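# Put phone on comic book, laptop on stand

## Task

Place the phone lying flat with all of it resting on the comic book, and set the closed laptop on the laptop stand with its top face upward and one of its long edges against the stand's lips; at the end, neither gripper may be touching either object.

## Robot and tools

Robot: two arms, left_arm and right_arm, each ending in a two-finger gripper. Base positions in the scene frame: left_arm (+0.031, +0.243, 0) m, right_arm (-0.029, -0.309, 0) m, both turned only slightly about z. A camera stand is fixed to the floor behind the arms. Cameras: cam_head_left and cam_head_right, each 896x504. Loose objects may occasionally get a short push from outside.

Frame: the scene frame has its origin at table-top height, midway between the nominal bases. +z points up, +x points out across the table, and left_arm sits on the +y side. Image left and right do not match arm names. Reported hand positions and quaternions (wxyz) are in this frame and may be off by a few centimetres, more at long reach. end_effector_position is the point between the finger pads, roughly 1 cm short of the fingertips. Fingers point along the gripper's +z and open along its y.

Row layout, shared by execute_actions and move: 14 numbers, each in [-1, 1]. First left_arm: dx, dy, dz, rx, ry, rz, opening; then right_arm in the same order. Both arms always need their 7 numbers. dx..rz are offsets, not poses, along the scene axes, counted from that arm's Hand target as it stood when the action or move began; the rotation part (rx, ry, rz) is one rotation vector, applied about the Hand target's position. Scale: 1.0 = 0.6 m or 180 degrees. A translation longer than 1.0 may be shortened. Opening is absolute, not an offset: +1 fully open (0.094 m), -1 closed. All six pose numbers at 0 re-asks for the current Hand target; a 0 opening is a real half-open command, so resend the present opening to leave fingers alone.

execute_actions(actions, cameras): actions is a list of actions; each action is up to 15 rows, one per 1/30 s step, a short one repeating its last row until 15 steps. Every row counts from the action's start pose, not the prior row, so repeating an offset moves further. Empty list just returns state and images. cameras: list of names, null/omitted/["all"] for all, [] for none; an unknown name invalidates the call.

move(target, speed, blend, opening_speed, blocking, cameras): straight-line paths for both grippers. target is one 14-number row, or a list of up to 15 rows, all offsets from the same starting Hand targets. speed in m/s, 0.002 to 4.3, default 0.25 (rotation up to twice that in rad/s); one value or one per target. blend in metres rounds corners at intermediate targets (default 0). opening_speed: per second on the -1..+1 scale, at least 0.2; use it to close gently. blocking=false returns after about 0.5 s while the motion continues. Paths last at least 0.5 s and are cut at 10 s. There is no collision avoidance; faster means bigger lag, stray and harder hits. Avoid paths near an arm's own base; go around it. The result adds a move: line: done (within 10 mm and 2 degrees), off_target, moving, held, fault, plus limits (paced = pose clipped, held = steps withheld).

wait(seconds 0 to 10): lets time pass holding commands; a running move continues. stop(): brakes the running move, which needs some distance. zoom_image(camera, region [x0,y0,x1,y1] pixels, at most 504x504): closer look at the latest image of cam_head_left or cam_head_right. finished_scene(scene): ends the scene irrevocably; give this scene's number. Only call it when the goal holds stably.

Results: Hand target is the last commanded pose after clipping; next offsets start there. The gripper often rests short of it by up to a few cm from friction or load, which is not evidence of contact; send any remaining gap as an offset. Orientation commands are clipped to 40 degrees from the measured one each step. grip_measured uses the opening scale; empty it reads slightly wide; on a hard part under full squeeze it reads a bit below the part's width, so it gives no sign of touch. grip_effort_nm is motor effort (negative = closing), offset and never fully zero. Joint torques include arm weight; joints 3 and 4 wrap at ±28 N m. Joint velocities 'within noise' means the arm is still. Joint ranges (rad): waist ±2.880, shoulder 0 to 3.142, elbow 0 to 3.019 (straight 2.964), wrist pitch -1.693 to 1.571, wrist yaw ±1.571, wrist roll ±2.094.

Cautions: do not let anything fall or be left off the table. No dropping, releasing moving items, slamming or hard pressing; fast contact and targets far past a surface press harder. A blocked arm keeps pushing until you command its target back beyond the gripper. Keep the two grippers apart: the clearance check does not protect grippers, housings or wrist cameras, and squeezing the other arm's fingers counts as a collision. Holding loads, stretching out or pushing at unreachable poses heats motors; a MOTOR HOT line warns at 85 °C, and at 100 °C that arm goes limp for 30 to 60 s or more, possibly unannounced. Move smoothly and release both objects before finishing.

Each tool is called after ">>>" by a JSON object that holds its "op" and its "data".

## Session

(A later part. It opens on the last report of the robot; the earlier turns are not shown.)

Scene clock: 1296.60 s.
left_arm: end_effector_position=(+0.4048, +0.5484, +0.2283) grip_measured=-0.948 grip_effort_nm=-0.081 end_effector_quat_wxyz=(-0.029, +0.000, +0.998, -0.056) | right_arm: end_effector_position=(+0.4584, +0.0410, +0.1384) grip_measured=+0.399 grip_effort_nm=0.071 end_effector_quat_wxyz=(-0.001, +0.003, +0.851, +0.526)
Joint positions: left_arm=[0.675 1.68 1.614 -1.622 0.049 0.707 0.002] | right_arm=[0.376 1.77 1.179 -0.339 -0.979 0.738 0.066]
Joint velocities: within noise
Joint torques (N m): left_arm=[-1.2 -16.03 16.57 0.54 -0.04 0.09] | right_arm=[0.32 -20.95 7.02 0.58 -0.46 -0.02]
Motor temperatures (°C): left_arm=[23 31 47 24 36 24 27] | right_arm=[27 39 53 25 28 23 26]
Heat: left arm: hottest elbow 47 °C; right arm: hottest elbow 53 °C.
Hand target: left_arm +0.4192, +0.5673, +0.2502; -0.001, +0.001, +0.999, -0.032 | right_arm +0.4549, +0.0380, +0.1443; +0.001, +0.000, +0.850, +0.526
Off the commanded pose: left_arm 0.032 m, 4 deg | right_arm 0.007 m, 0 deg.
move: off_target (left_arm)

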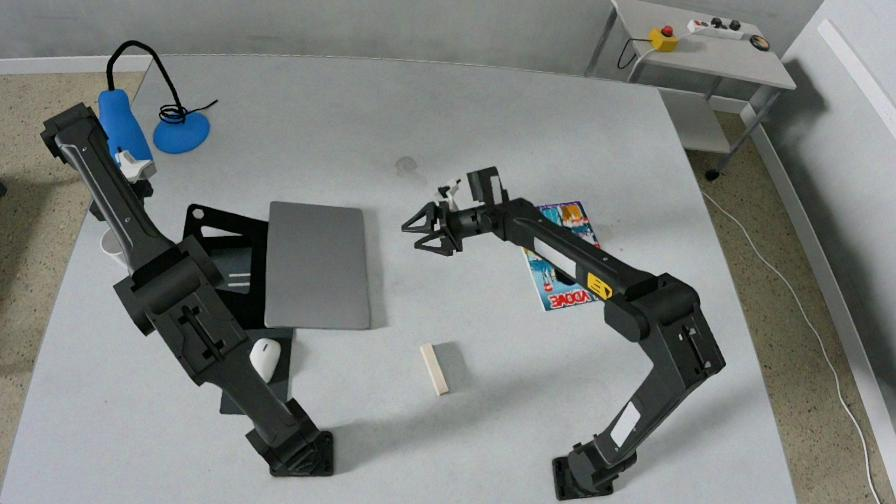

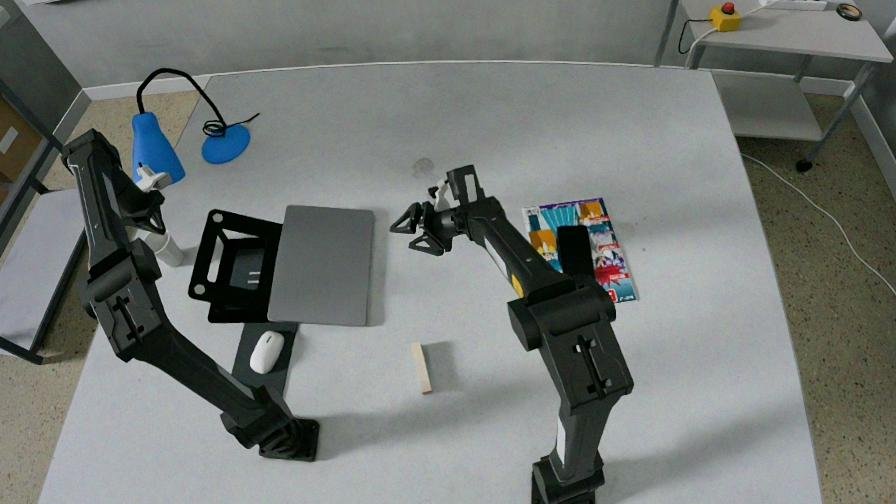

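>>> {"op": "move", "data": {"target": [[0.05,0.015,0,0,0,0,-0.95,0,0.02,-0.1,0,0,0.022,0.4],[0.05,0.015,-0.29,0,0,0,-0.95,0,0.075,-0.19,0,0,0.022,0.4]], "speed": 0.15}}

>>> {"op": "zoom_image", "data": {"camera": "cam_head_left", "region": [100, 150, 500, 370]}}

>>> {"op": "zoom_image", "data": {"camera": "cam_head_right", "region": [100, 150, 500, 370]}}

Scene clock: 1313.27 s.
left_arm: end_effector_position=(+0.4435, +0.5768, +0.1080) grip_measured=-0.948 grip_effort_nm=-0.081 end_effector_quat_wxyz=(+0.012, +0.011, +1.000, -0.025) | right_arm: end_effector_position=(+0.4571, +0.0759, +0.0452) grip_measured=+0.399 grip_effort_nm=0.071 end_effector_quat_wxyz=(-0.009, -0.030, +0.848, +0.528)
Joint positions: left_arm=[0.67 1.802 1.461 -1.244 0.053 0.722 0.002] | right_arm=[0.43 1.971 1.179 -0.13 -0.984 0.721 0.066]
Joint velocities: within noise
Joint torques (N m): left_arm=[-1.9 -14.45 8.49 1.57 -0.15 -0.28] | right_arm=[1.44 -18.37 7.06 1.5 -0.29 0.16]
Motor temperatures (°C): left_arm=[23 30 46 24 33 23 27] | right_arm=[26 40 47 25 27 23 25]
Heat: left arm: hottest elbow 46 °C; right arm: hottest elbow 47 °C.
Hand target: left_arm +0.4492, +0.5764, +0.0762; -0.001, +0.001, +0.999, -0.032 | right_arm +0.4548, +0.0830, +0.0301; -0.018, -0.029, +0.850, +0.526
Off the commanded pose: left_arm 0.032 m, 2 deg | right_arm 0.017 m, 1 deg.
move: off_target (left_arm, right_arm)

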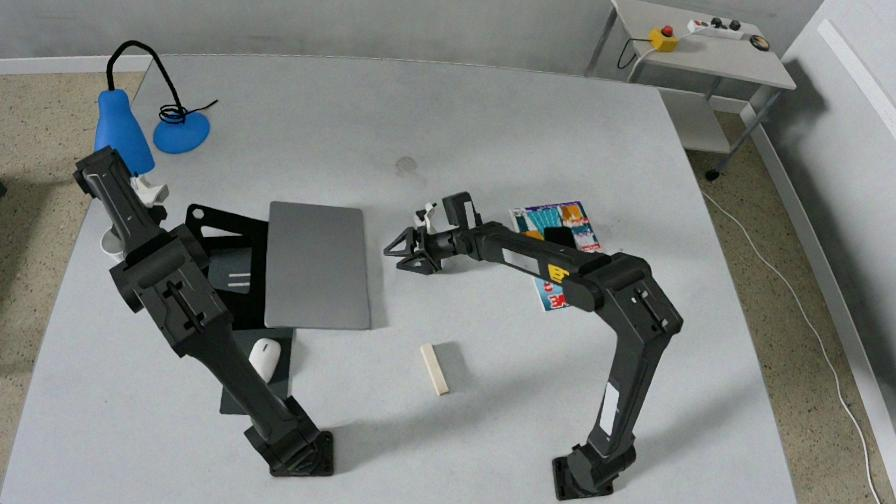

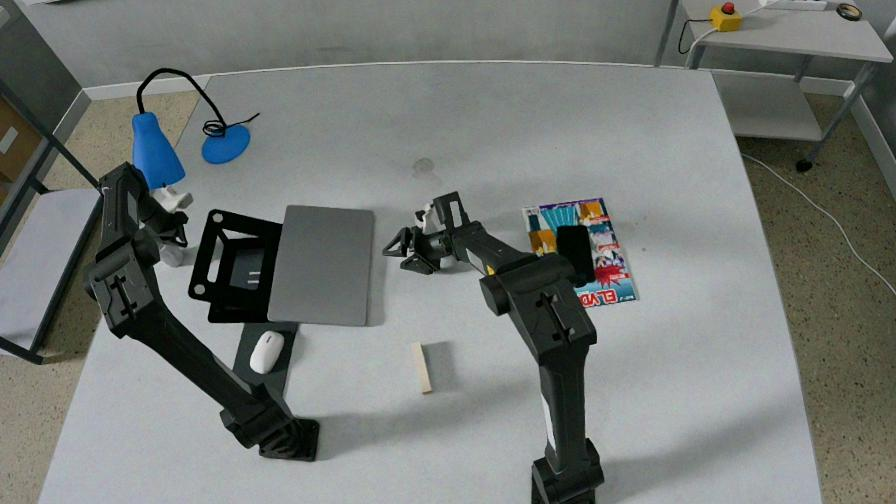

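Scaled by 1.260.

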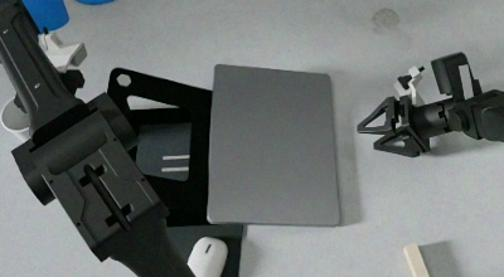

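Scaled by 1.260.

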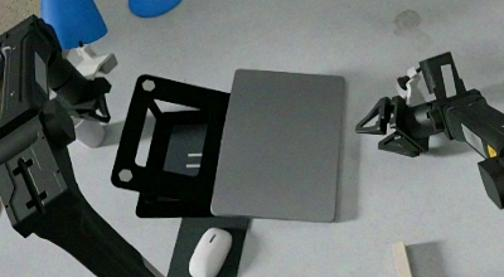

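>>> {"op": "move", "data": {"target": [[0,0,-0.055,0,0,0,-0.95,0,0,0,0,0,0,0.4],[0,-0.06,-0.055,0,0,0,-0.95,0,0,0,0,0,0,0.4]], "speed": [0.1,0.06]}}

>>> {"op": "zoom_image", "data": {"camera": "cam_head_right", "region": [100, 150, 500, 370]}}

Scene clock: 1320.23 s.
left_arm: end_effector_position=(+0.4466, +0.5434, +0.0468) grip_measured=-0.948 grip_effort_nm=-0.076 end_effector_quat_wxyz=(-0.002, +0.002, +0.999, -0.032) | right_arm: end_effector_position=(+0.4572, +0.0759, +0.0452) grip_measured=+0.399 grip_effort_nm=0.066 end_effector_quat_wxyz=(-0.009, -0.030, +0.848, +0.528)
Joint positions: left_arm=[0.615 1.841 1.341 -1.113 0.048 0.648 0.002] | right_arm=[0.43 1.971 1.179 -0.13 -0.984 0.722 0.066]
Joint velocities: within noise
Joint torques (N m): left_arm=[-2.2 -18.26 8.51 0.43 0.12 -0.02] | right_arm=[1.38 -18.37 7.06 1.48 -0.29 0.16]
Motor temperatures (°C): left_arm=[23 30 45 24 33 24 27] | right_arm=[26 40 45 25 27 23 25]
Heat: left arm: hottest elbow 45 °C; right arm: hottest elbow 45 °C.
Hand target: left_arm +0.4492, +0.5402, +0.0432; -0.001, +0.001, +0.999, -0.032 | right_arm +0.4548, +0.0830, +0.0301; -0.018, -0.029, +0.850, +0.526
Off the commanded pose: left_arm 0.005 m, 0 deg | right_arm 0.017 m, 1 deg.
move: off_target (right_arm)

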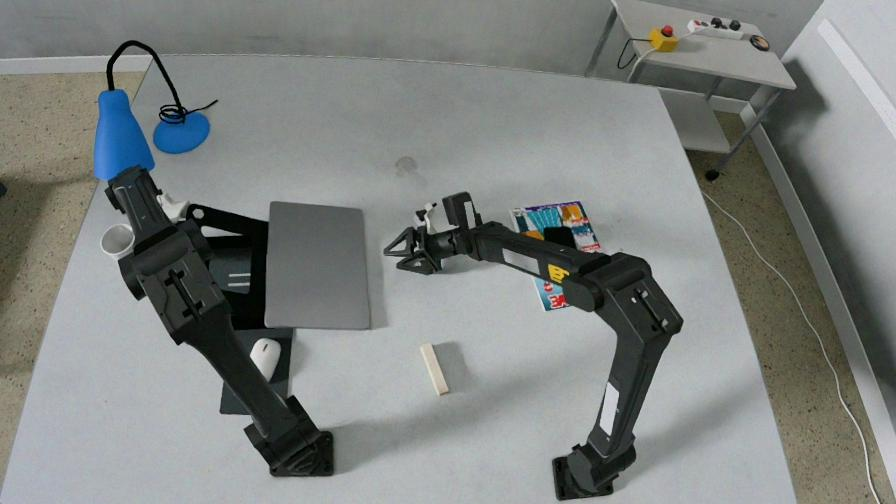

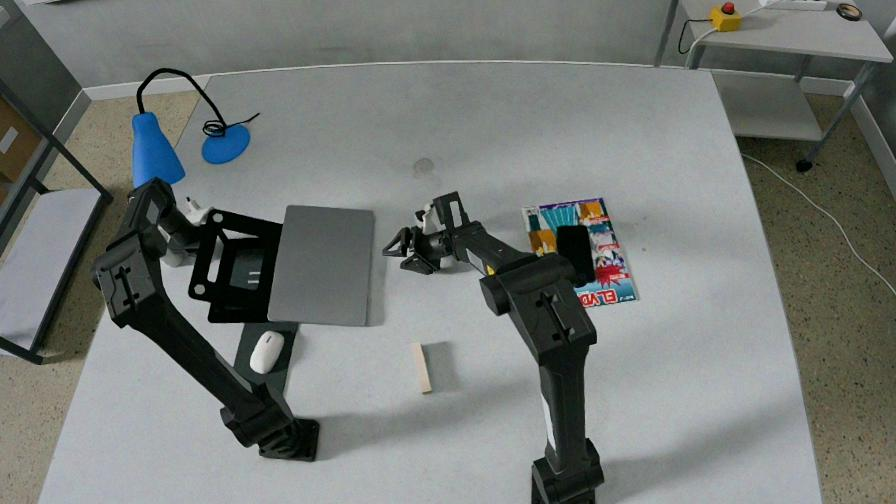

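Scaled by 1.260.

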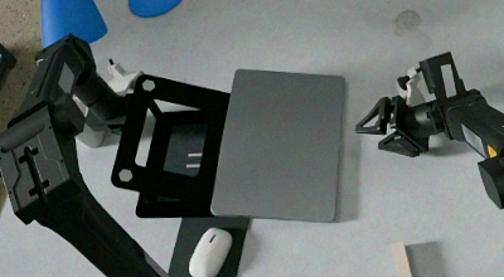

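>>> {"op": "move", "data": {"target": [0,-0.08,0,0,0,0,-0.95,0,0.12,0.0,0,0,0,0.4], "speed": 0.05}}

>>> {"op": "zoom_image", "data": {"camera": "cam_head_left", "region": [150, 150, 450, 350]}}

>>> {"op": "zoom_image", "data": {"camera": "cam_head_right", "region": [150, 150, 450, 350]}}

Scene clock: 1325.57 s.
left_arm: end_effector_position=(+0.4410, +0.5238, +0.0370) grip_measured=-0.948 grip_effort_nm=-0.071 end_effector_quat_wxyz=(-0.001, -0.034, +0.999, -0.027) | right_arm: end_effector_position=(+0.4489, +0.1388, +0.0448) grip_measured=+0.399 grip_effort_nm=0.066 end_effector_quat_wxyz=(-0.014, -0.026, +0.849, +0.527)
Joint positions: left_arm=[0.588 1.812 1.269 -1.06 0.044 0.55 0.002] | right_arm=[0.537 2.011 1.234 -0.038 -0.915 0.866 0.066]
Joint velocities: within noise
Joint torques (N m): left_arm=[-5.54 -20.31 6.42 -0.12 0.33 0.17] | right_arm=[1.67 -17.73 9.92 1.47 -0.12 0.17]
Motor temperatures (°C): left_arm=[23 30 44 24 33 24 27] | right_arm=[26 40 45 25 27 23 25]
Heat: left arm: hottest elbow 44 °C; right arm: hottest elbow 45 °C.
Hand target: left_arm +0.4491, +0.4923, +0.0432; -0.001, +0.001, +0.999, -0.032 | right_arm +0.4549, +0.1550, +0.0301; -0.018, -0.029, +0.850, +0.526
Off the commanded pose: left_arm 0.033 m, 4 deg | right_arm 0.023 m, 1 deg.
move: off_target (left_arm, right_arm)

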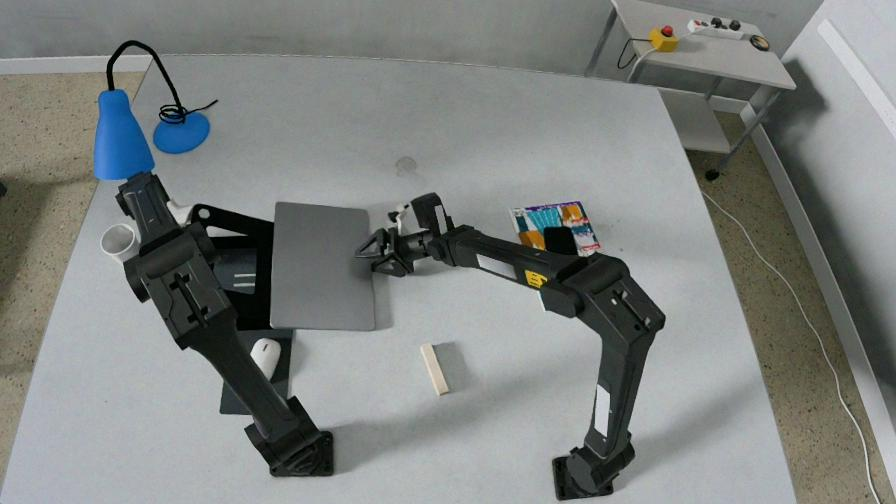

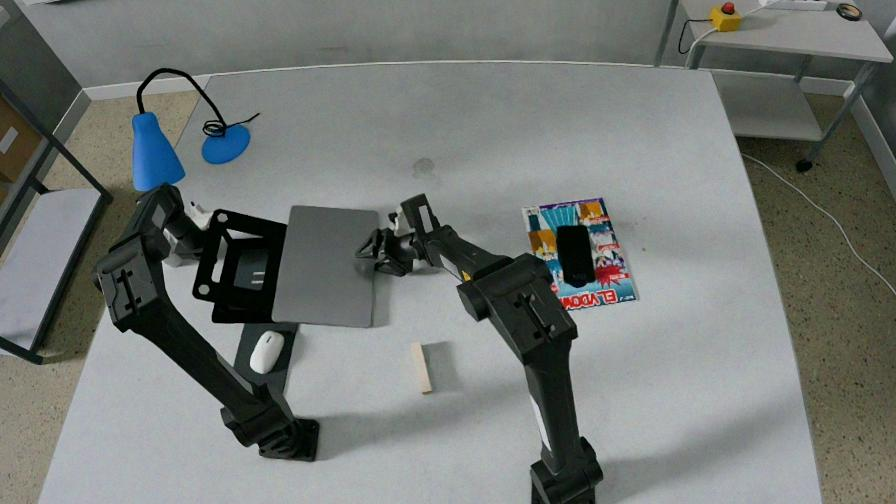

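Scaled by 1.680.

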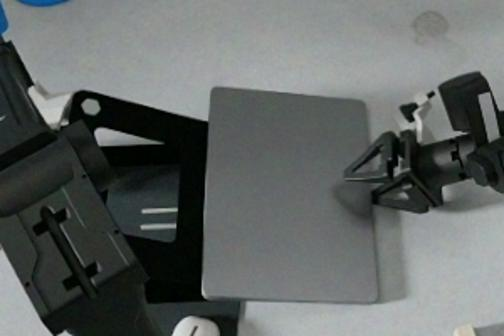

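Scaled by 1.680.

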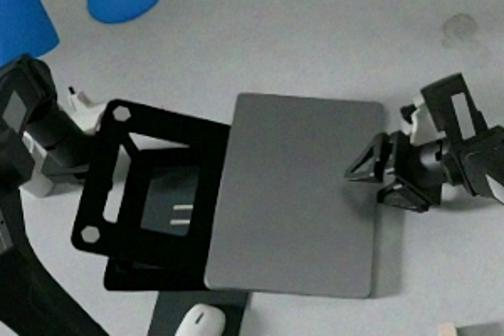

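>>> {"op": "move", "data": {"target": [[0,0,0,0,0,0,-0.95,0.01,-0.025,-0.03,0,0,0,0.4],[0,0,0,0,0,0,-0.95,0.01,0.07,-0.03,0,0,0,0.4]], "speed": 0.06}}

>>> {"op": "zoom_image", "data": {"camera": "cam_head_left", "region": [150, 150, 450, 350]}}

>>> {"op": "zoom_image", "data": {"camera": "cam_head_right", "region": [150, 150, 450, 350]}}

Scene clock: 1331.23 s.
left_arm: end_effector_position=(+0.4410, +0.5238, +0.0370) grip_measured=-0.948 grip_effort_nm=-0.076 end_effector_quat_wxyz=(-0.001, -0.034, +0.999, -0.027) | right_arm: end_effector_position=(+0.4646, +0.1584, +0.0446) grip_measured=+0.399 grip_effort_nm=0.061 end_effector_quat_wxyz=(-0.008, -0.012, +0.847, +0.531)
Joint positions: left_arm=[0.588 1.812 1.269 -1.06 0.044 0.549 0.002] | right_arm=[0.554 2.051 1.29 -0.001 -0.889 0.933 0.066]
Joint velocities: within noise
Joint torques (N m): left_arm=[-5.95 -20.13 6.43 0.06 0.38 0.12] | right_arm=[4.19 -15.56 11.22 1.91 0.27 0.09]
Motor temperatures (°C): left_arm=[23 30 43 24 32 24 27] | right_arm=[26 40 45 25 27 23 25]
Heat: left arm: hottest elbow 43 °C; right arm: hottest elbow 45 °C.
Hand target: left_arm +0.4491, +0.4922, +0.0432; -0.001, +0.001, +0.999, -0.032 | right_arm +0.4608, +0.1971, +0.0123; -0.018, -0.029, +0.850, +0.526
Off the commanded pose: left_arm 0.033 m, 4 deg | right_arm 0.051 m, 2 deg.
move: off_target (left_arm, right_arm)

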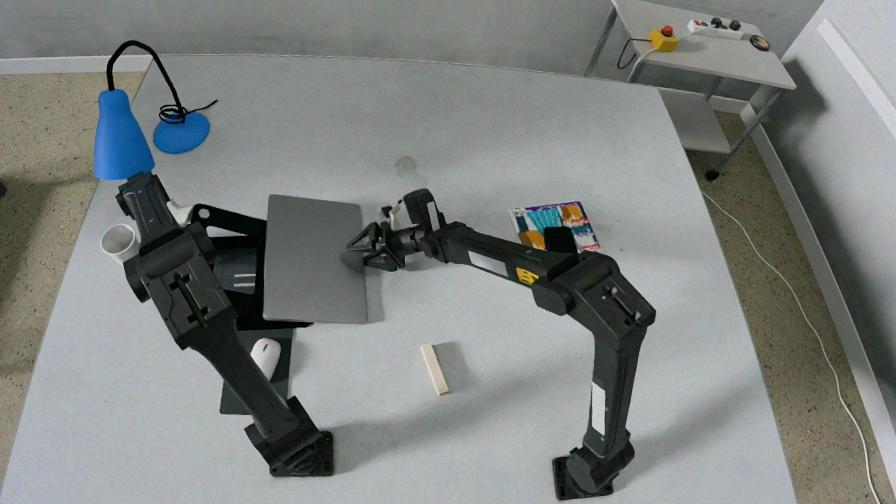

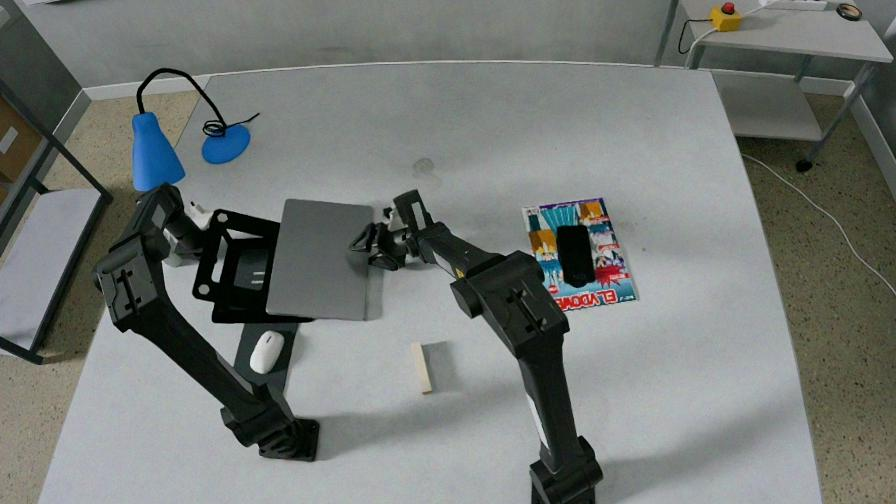

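Scaled by 1.680.

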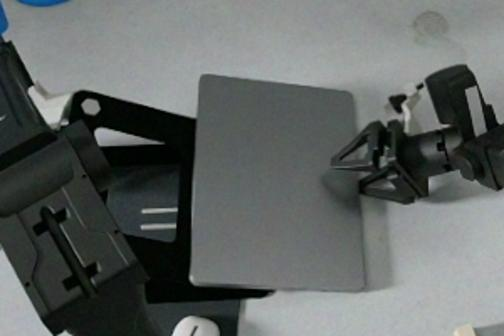

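Scaled by 1.680.

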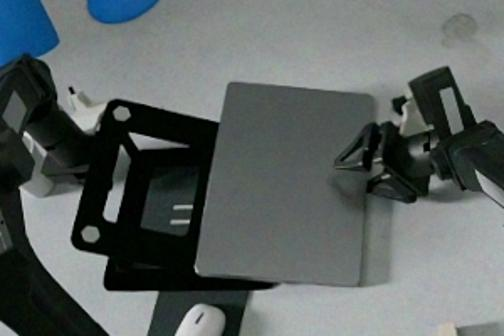

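>>> {"op": "move", "data": {"target": [0,-0.02,0,0,0,0,-0.95,0,0.02,0,0,0,0,-0.95], "opening_speed": 0.6, "speed": 0.06}}

>>> {"op": "zoom_image", "data": {"camera": "cam_head_left", "region": [150, 150, 450, 350]}}

Scene clock: 1335.90 s.
left_arm: end_effector_position=(+0.4394, +0.5189, +0.0370) grip_measured=-0.948 grip_effort_nm=-0.076 end_effector_quat_wxyz=(+0.000, -0.044, +0.999, -0.025) | right_arm: end_effector_position=(+0.4705, +0.1651, +0.0260) grip_measured=-0.868 grip_effort_nm=-0.974 end_effector_quat_wxyz=(-0.007, -0.003, +0.853, +0.522)
Joint positions: left_arm=[0.581 1.799 1.251 -1.048 0.042 0.523 0.002] | right_arm=[0.562 2.093 1.316 0.004 -0.861 0.943 0.006]
Joint velocities: within noise
Joint torques (N m): left_arm=[-6.89 -19.66 6.2 -0.02 0.43 0.22] | right_arm=[4.78 -18.2 11.17 1.81 -0.29 0.17]
Motor temperatures (°C): left_arm=[23 31 42 24 32 24 27] | right_arm=[26 40 45 25 27 23 25]
Heat: left arm: hottest elbow 42 °C; right arm: hottest elbow 45 °C.
Hand target: left_arm +0.4492, +0.4802, +0.0432; -0.001, +0.001, +0.999, -0.032 | right_arm +0.4608, +0.2091, +0.0121; -0.018, -0.029, +0.850, +0.526
Off the commanded pose: left_arm 0.040 m, 5 deg | right_arm 0.047 m, 3 deg.
move: off_target (left_arm, right_arm)

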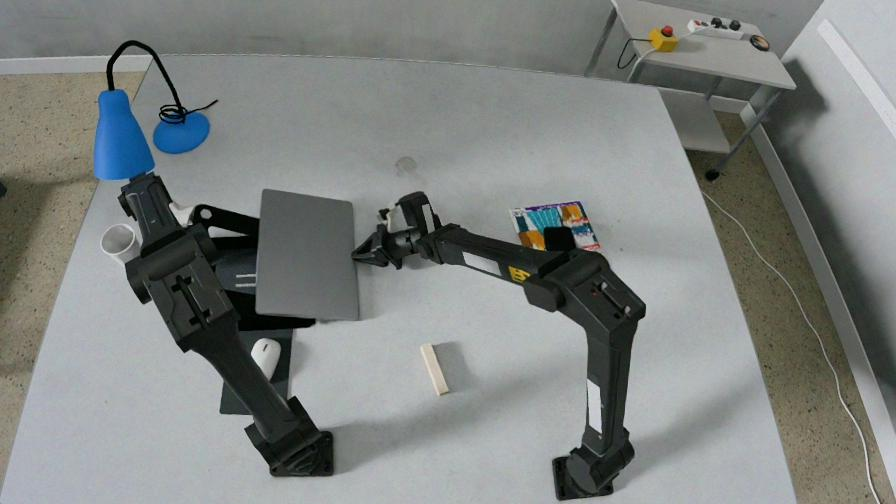

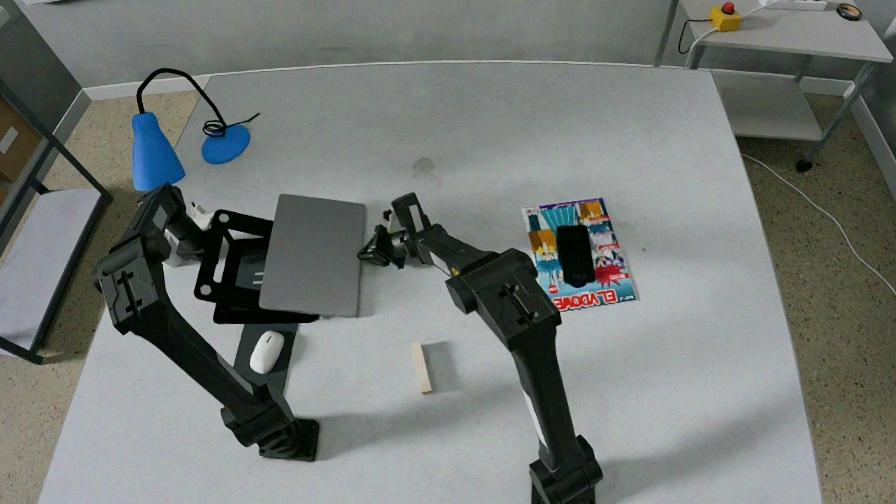

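Scaled by 1.680.

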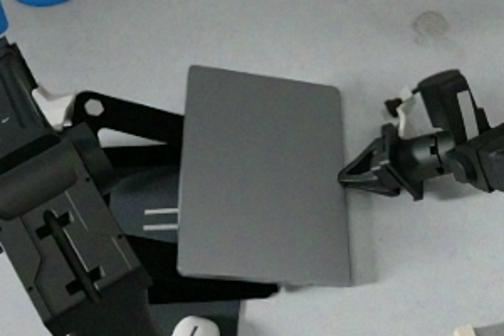

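>>> {"op": "move", "data": {"target": [0,-0.03,0,0,0,0,-0.95,-0.01,0.1,0.025,0,0,0,-0.95], "speed": 0.05}}

>>> {"op": "zoom_image", "data": {"camera": "cam_head_left", "region": [150, 150, 450, 350]}}

>>> {"op": "zoom_image", "data": {"camera": "cam_head_right", "region": [150, 150, 450, 350]}}

Scene clock: 1357.87 s.
left_arm: end_effector_position=(+0.4378, +0.5122, +0.0373) grip_measured=-0.948 grip_effort_nm=-0.076 end_effector_quat_wxyz=(+0.003, -0.056, +0.998, -0.020) | right_arm: end_effector_position=(+0.4730, +0.2048, +0.0282) grip_measured=-0.873 grip_effort_nm=-1.038 end_effector_quat_wxyz=(-0.001, +0.005, +0.856, +0.518)
Joint positions: left_arm=[0.57 1.782 1.226 -1.031 0.038 0.487 0.002] | right_arm=[0.618 2.128 1.389 0.01 -0.801 1.008 0.006]
Joint velocities: within noise
Joint torques (N m): left_arm=[-7.36 -20.31 5.57 -0.43 0.67 0.29] | right_arm=[6.48 -19.72 13.22 1.26 -0.27 0.24]
Motor temperatures (°C): left_arm=[23 31 40 24 32 24 27] | right_arm=[27 39 48 25 26 23 27]
Heat: left arm: hottest elbow 40 °C; right arm: hottest elbow 48 °C.
Hand target: left_arm +0.4491, +0.4623, +0.0432; -0.001, +0.001, +0.999, -0.032 | right_arm +0.4549, +0.2690, +0.0271; -0.018, -0.029, +0.850, +0.526
Off the commanded pose: left_arm 0.052 m, 7 deg | right_arm 0.067 m, 4 deg.
move: off_target (left_arm, right_arm)

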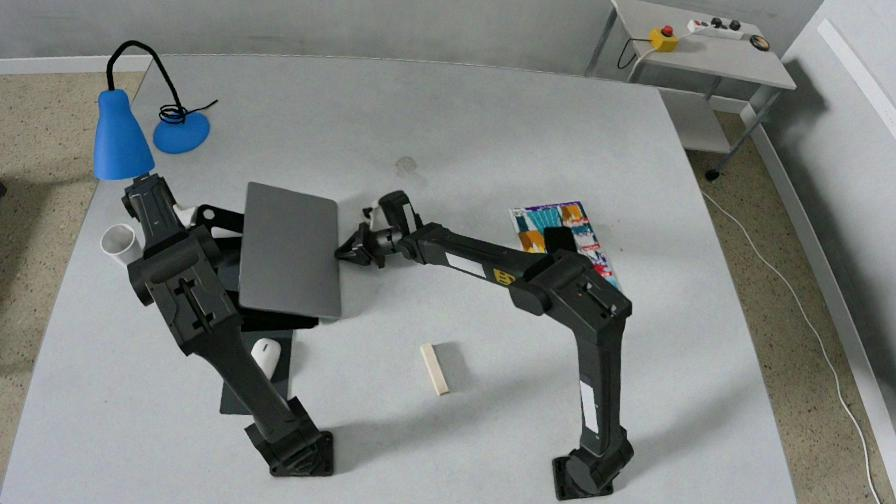

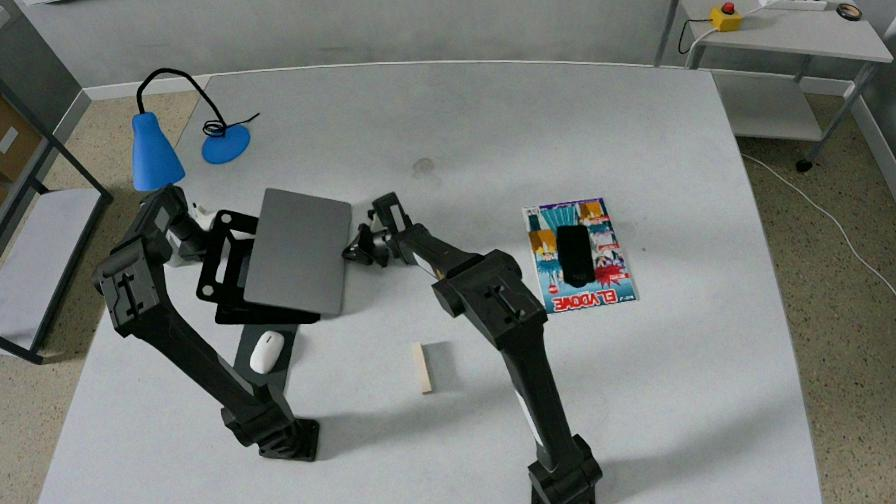

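Scaled by 1.680.

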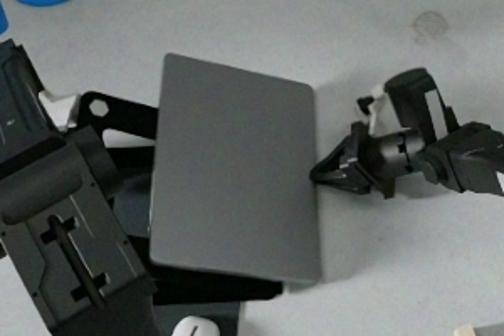

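Scaled by 1.680.

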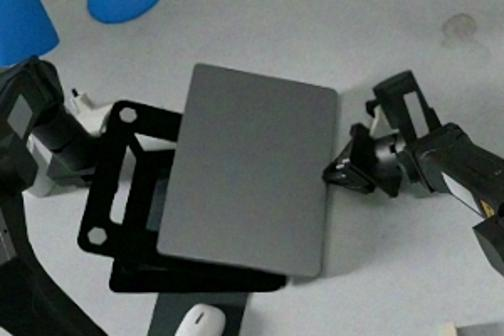

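>>> {"op": "move", "data": {"target": [0,-0.03,0,0,0,0,-0.95,-0.04,0.09,0.025,0,0,0,-0.95], "speed": 0.05}}

>>> {"op": "zoom_image", "data": {"camera": "cam_head_left", "region": [150, 150, 450, 350]}}

>>> {"op": "zoom_image", "data": {"camera": "cam_head_right", "region": [150, 150, 450, 350]}}

Scene clock: 1365.30 s.
left_arm: end_effector_position=(+0.4369, +0.5085, +0.0441) grip_measured=-0.948 grip_effort_nm=-0.076 end_effector_quat_wxyz=(+0.012, -0.073, +0.997, -0.012) | right_arm: end_effector_position=(+0.4749, +0.2192, +0.0314) grip_measured=-0.873 grip_effort_nm=-1.033 end_effector_quat_wxyz=(+0.007, +0.029, +0.861, +0.508)
Joint positions: left_arm=[0.563 1.753 1.206 -1.016 0.033 0.446 0.002] | right_arm=[0.644 2.128 1.408 0.01 -0.736 1.067 0.006]
Joint velocities: within noise
Joint torques (N m): left_arm=[-9.23 -18.96 5.14 -0.5 0.84 0.42] | right_arm=[10.58 -20.72 14.09 1.7 -0.3 0.48]
Motor temperatures (°C): left_arm=[23 31 39 24 32 24 27] | right_arm=[27 40 49 25 26 23 27]
Heat: left arm: hottest elbow 39 °C; right arm: hottest elbow 49 °C.
Hand target: left_arm +0.4492, +0.4443, +0.0432; -0.001, +0.001, +0.999, -0.032 | right_arm +0.4310, +0.3230, +0.0421; -0.018, -0.029, +0.850, +0.526
Off the commanded pose: left_arm 0.065 m, 9 deg | right_arm 0.113 m, 8 deg.
move: off_target (left_arm, right_arm)

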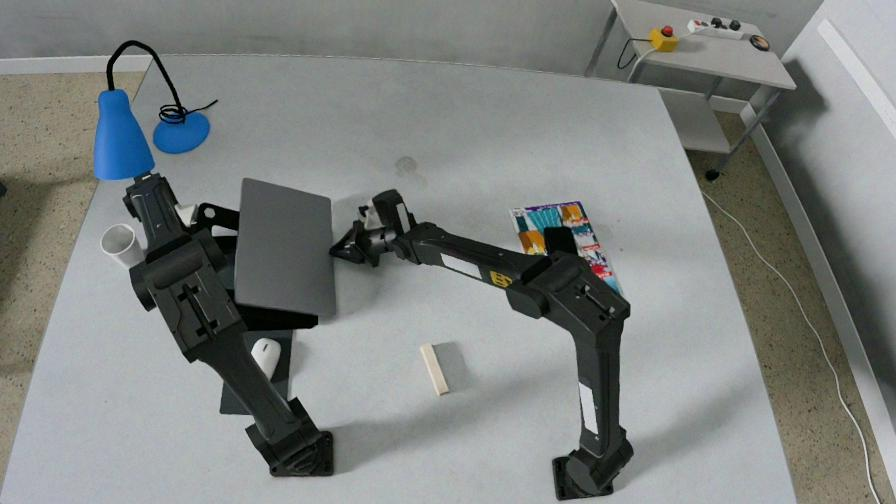

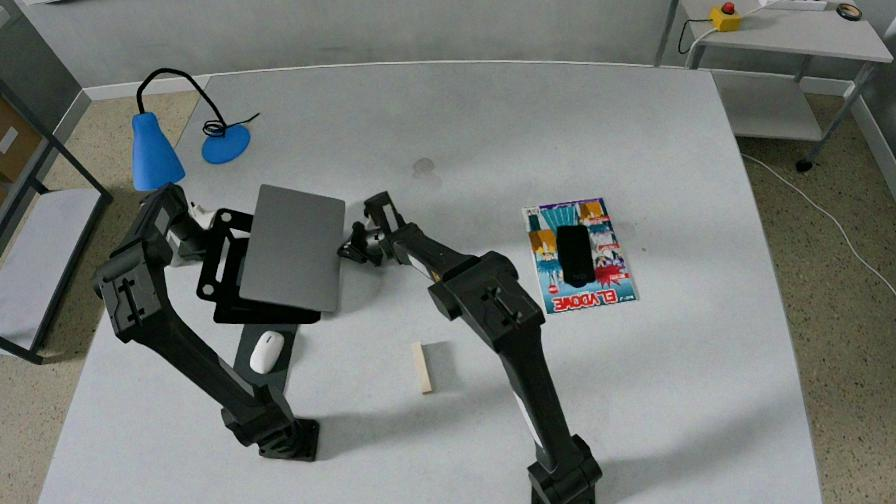

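Scaled by 1.680.

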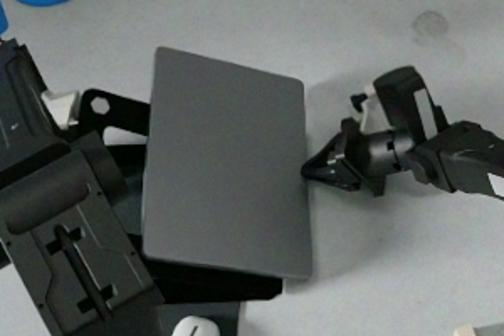

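Scaled by 1.680.

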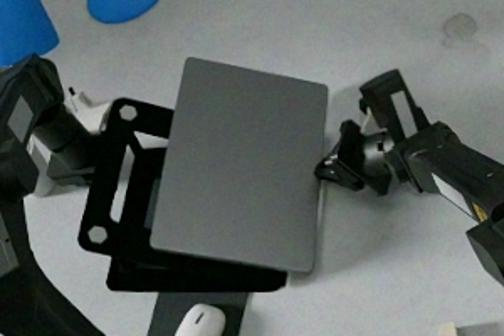

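>>> {"op": "move", "data": {"target": [[0,0.09,0,0,0,0,-0.95,0.04,-0.16,-0.02,0,0,0,-0.95],[0,0.1,0,0,0,0,-0.95,0.04,-0.27,0.02,0.055,0,0,0.05]], "speed": 0.08}}

>>> {"op": "zoom_image", "data": {"camera": "cam_head_left", "region": [150, 150, 450, 350]}}

>>> {"op": "zoom_image", "data": {"camera": "cam_head_right", "region": [150, 150, 450, 350]}}

Scene clock: 1378.13 s.
left_arm: end_effector_position=(+0.4332, +0.5076, +0.0361) grip_measured=-0.948 grip_effort_nm=-0.071 end_effector_quat_wxyz=(-0.005, -0.021, +0.999, -0.030) | right_arm: end_effector_position=(+0.4516, +0.1644, +0.0403) grip_measured=+0.048 grip_effort_nm=0.066 end_effector_quat_wxyz=(-0.026, -0.028, +0.806, +0.591)
Joint positions: left_arm=[0.571 1.784 1.225 -1.054 0.045 0.558 0.002] | right_arm=[0.554 2.098 1.239 0.26 -1.007 1.056 0.049]
Joint velocities: within noise
Joint torques (N m): left_arm=[-3.43 -16.21 12.48 -0.44 0.3 0.22] | right_arm=[0.09 -24.59 5.82 1.7 -0.32 0.12]
Motor temperatures (°C): left_arm=[23 31 39 24 32 24 27] | right_arm=[27 41 48 25 26 23 27]
Heat: left arm: hottest elbow 39 °C; right arm: hottest elbow 48 °C.
Hand target: left_arm +0.4491, +0.5043, +0.0432; -0.001, +0.001, +0.999, -0.032 | right_arm +0.4549, +0.1609, +0.0541; -0.015, -0.030, +0.801, +0.597
Off the commanded pose: left_arm 0.018 m, 3 deg | right_arm 0.015 m, 2 deg.
move: off_target (left_arm, right_arm); target 2's new opening was sent with right_arm's hand 0.021 m and 2 deg from that target

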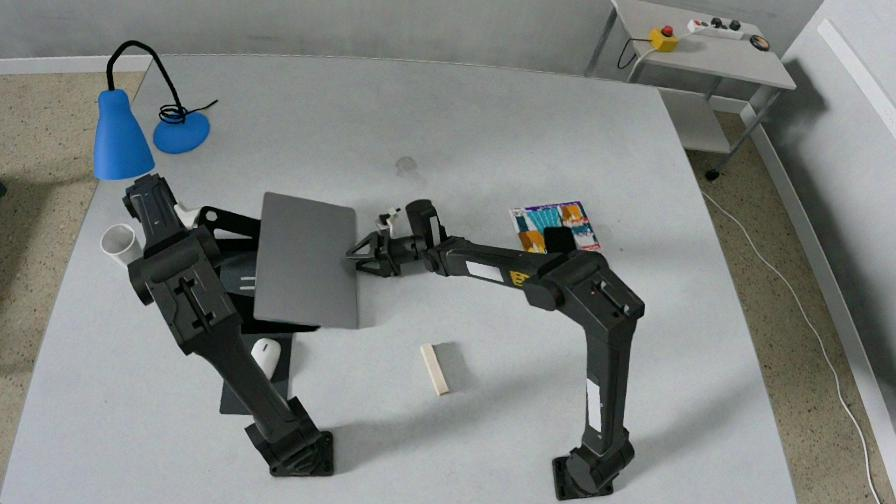

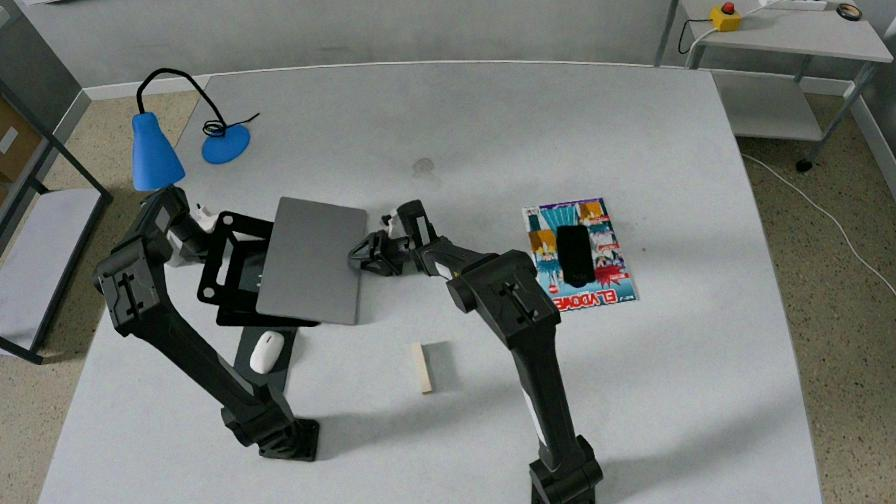

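Scaled by 1.680.

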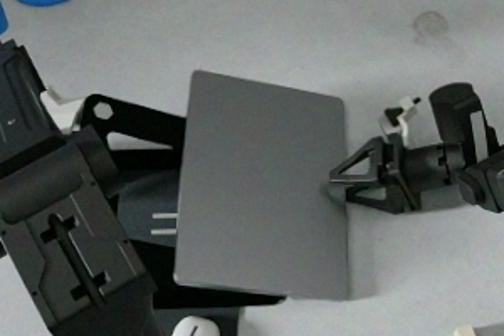

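Scaled by 1.680.

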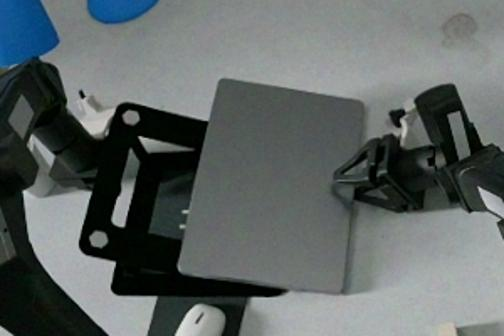

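>>> {"op": "move", "data": {"target": [[0,-0.05,0,0,0,0,-0.95,0,0,-0.05,0,0,0,0.1],[0,-0.1,0,0,0,0,-0.95,-0.02,0.24,-0.05,0,0,0,0.1]], "speed": 0.06}}

>>> {"op": "zoom_image", "data": {"camera": "cam_head_left", "region": [150, 150, 450, 350]}}

>>> {"op": "zoom_image", "data": {"camera": "cam_head_right", "region": [150, 150, 450, 350]}}

Scene clock: 1386.20 s.
left_arm: end_effector_position=(+0.4382, +0.4949, +0.0382) grip_measured=-0.948 grip_effort_nm=-0.076 end_effector_quat_wxyz=(+0.003, -0.059, +0.998, -0.020) | right_arm: end_effector_position=(+0.4698, +0.2416, +0.0421) grip_measured=+0.099 grip_effort_nm=0.056 end_effector_quat_wxyz=(+0.014, -0.004, +0.803, +0.596)
Joint positions: left_arm=[0.54 1.76 1.197 -1.023 0.038 0.451 0.002] | right_arm=[0.655 2.187 1.381 0.357 -0.841 1.199 0.052]
Joint velocities: within noise
Joint torques (N m): left_arm=[-8.7 -19.84 5.76 -0.35 0.71 0.32] | right_arm=[6.71 -18.9 12.51 1.29 -0.01 0.27]
Motor temperatures (°C): left_arm=[23 31 38 24 32 24 27] | right_arm=[27 40 47 25 26 23 26]
Heat: left arm: hottest elbow 38 °C; right arm: hottest elbow 47 °C.
Hand target: left_arm +0.4491, +0.4442, +0.0432; -0.001, +0.001, +0.999, -0.032 | right_arm +0.4429, +0.3051, +0.0244; -0.015, -0.030, +0.801, +0.597
Off the commanded pose: left_arm 0.052 m, 7 deg | right_arm 0.071 m, 4 deg.
move: off_target (left_arm, right_arm)

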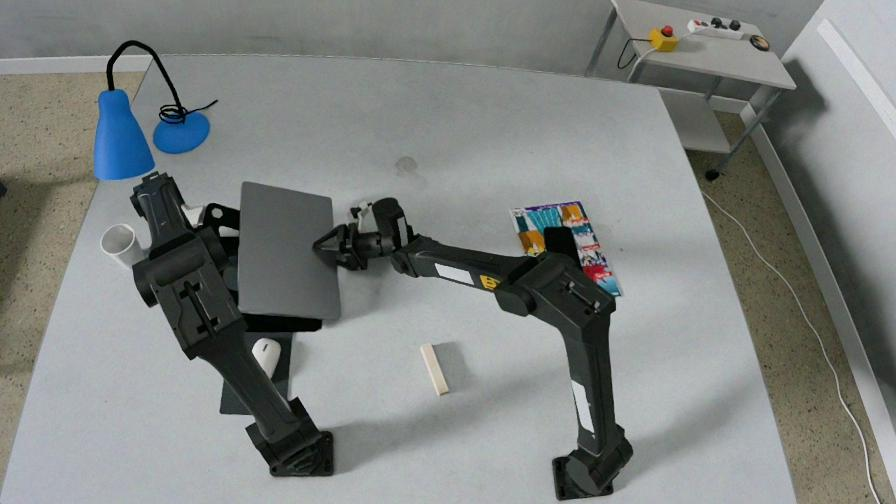

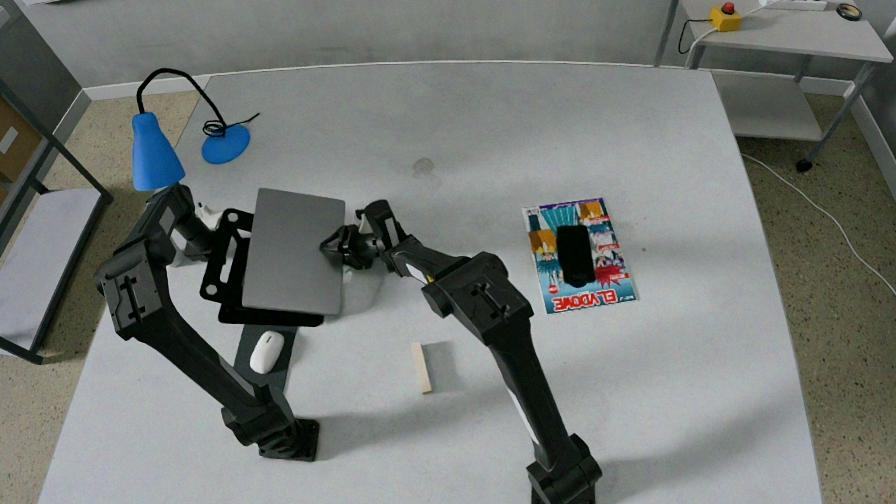

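Scaled by 1.680.

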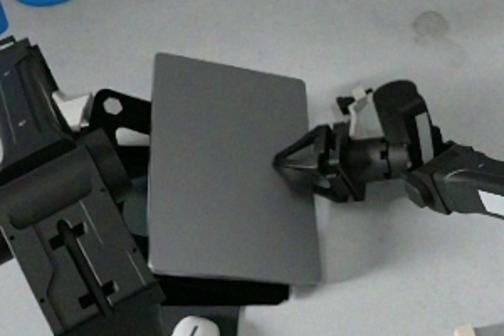

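Scaled by 1.680.

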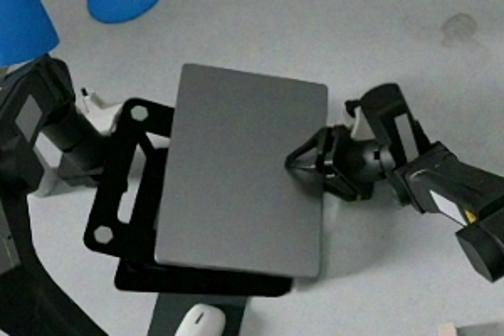

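>>> {"op": "move", "data": {"target": [0,0,0,0,0,0,-0.95,0,0,0.01,0,0,0,-0.9], "opening_speed": 0.5, "speed": 0.06}}

>>> {"op": "zoom_image", "data": {"camera": "cam_head_left", "region": [150, 150, 450, 350]}}

Scene clock: 1390.30 s.
left_arm: end_effector_position=(+0.4377, +0.4962, +0.0376) grip_measured=-0.948 grip_effort_nm=-0.076 end_effector_quat_wxyz=(+0.002, -0.064, +0.998, -0.016) | right_arm: end_effector_position=(+0.4698, +0.2413, +0.0387) grip_measured=-0.135 grip_effort_nm=-1.038 end_effector_quat_wxyz=(+0.016, -0.006, +0.804, +0.594)
Joint positions: left_arm=[0.54 1.76 1.195 -1.018 0.03 0.442 0.002] | right_arm=[0.655 2.191 1.381 0.357 -0.839 1.189 0.041]
Joint velocities: within noise
Joint torques (N m): left_arm=[-8.76 -19.37 5.91 -0.58 0.95 0.42] | right_arm=[6.71 -20.13 12.63 0.88 -0.06 0.37]
Motor temperatures (°C): left_arm=[23 31 38 24 32 24 27] | right_arm=[27 40 47 25 26 23 26]
Heat: left arm: hottest elbow 38 °C; right arm: hottest elbow 47 °C.
Hand target: left_arm +0.4492, +0.4443, +0.0432; -0.001, +0.001, +0.999, -0.032 | right_arm +0.4430, +0.3051, +0.0303; -0.015, -0.030, +0.801, +0.597
Off the commanded pose: left_arm 0.054 m, 8 deg | right_arm 0.070 m, 5 deg.
move: off_target (left_arm, right_arm)

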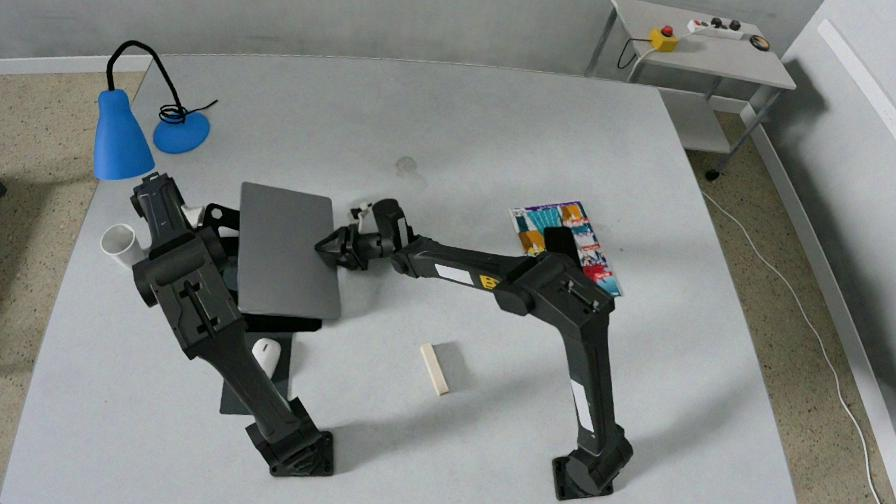

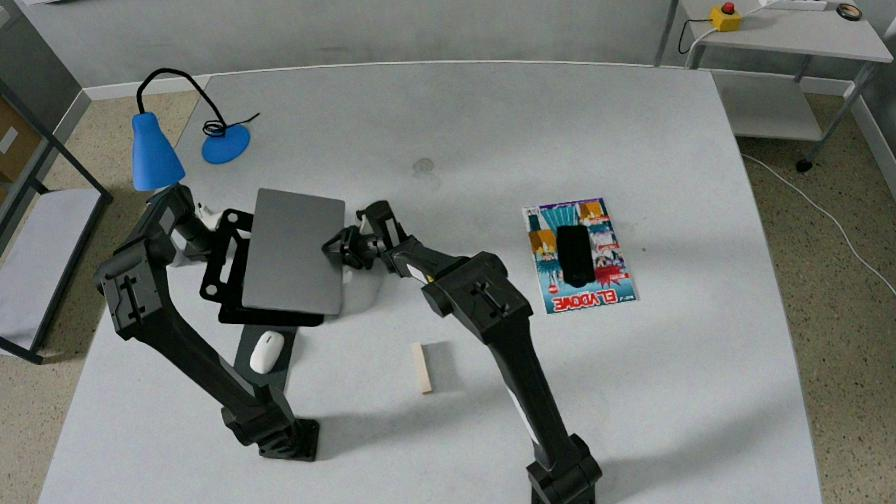

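Scaled by 1.680.

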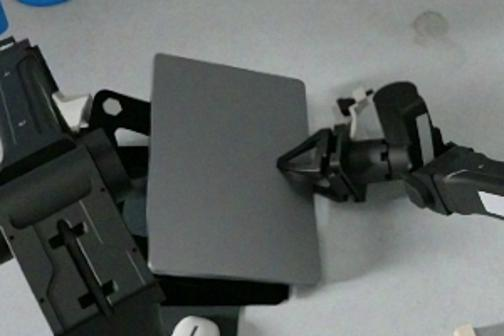

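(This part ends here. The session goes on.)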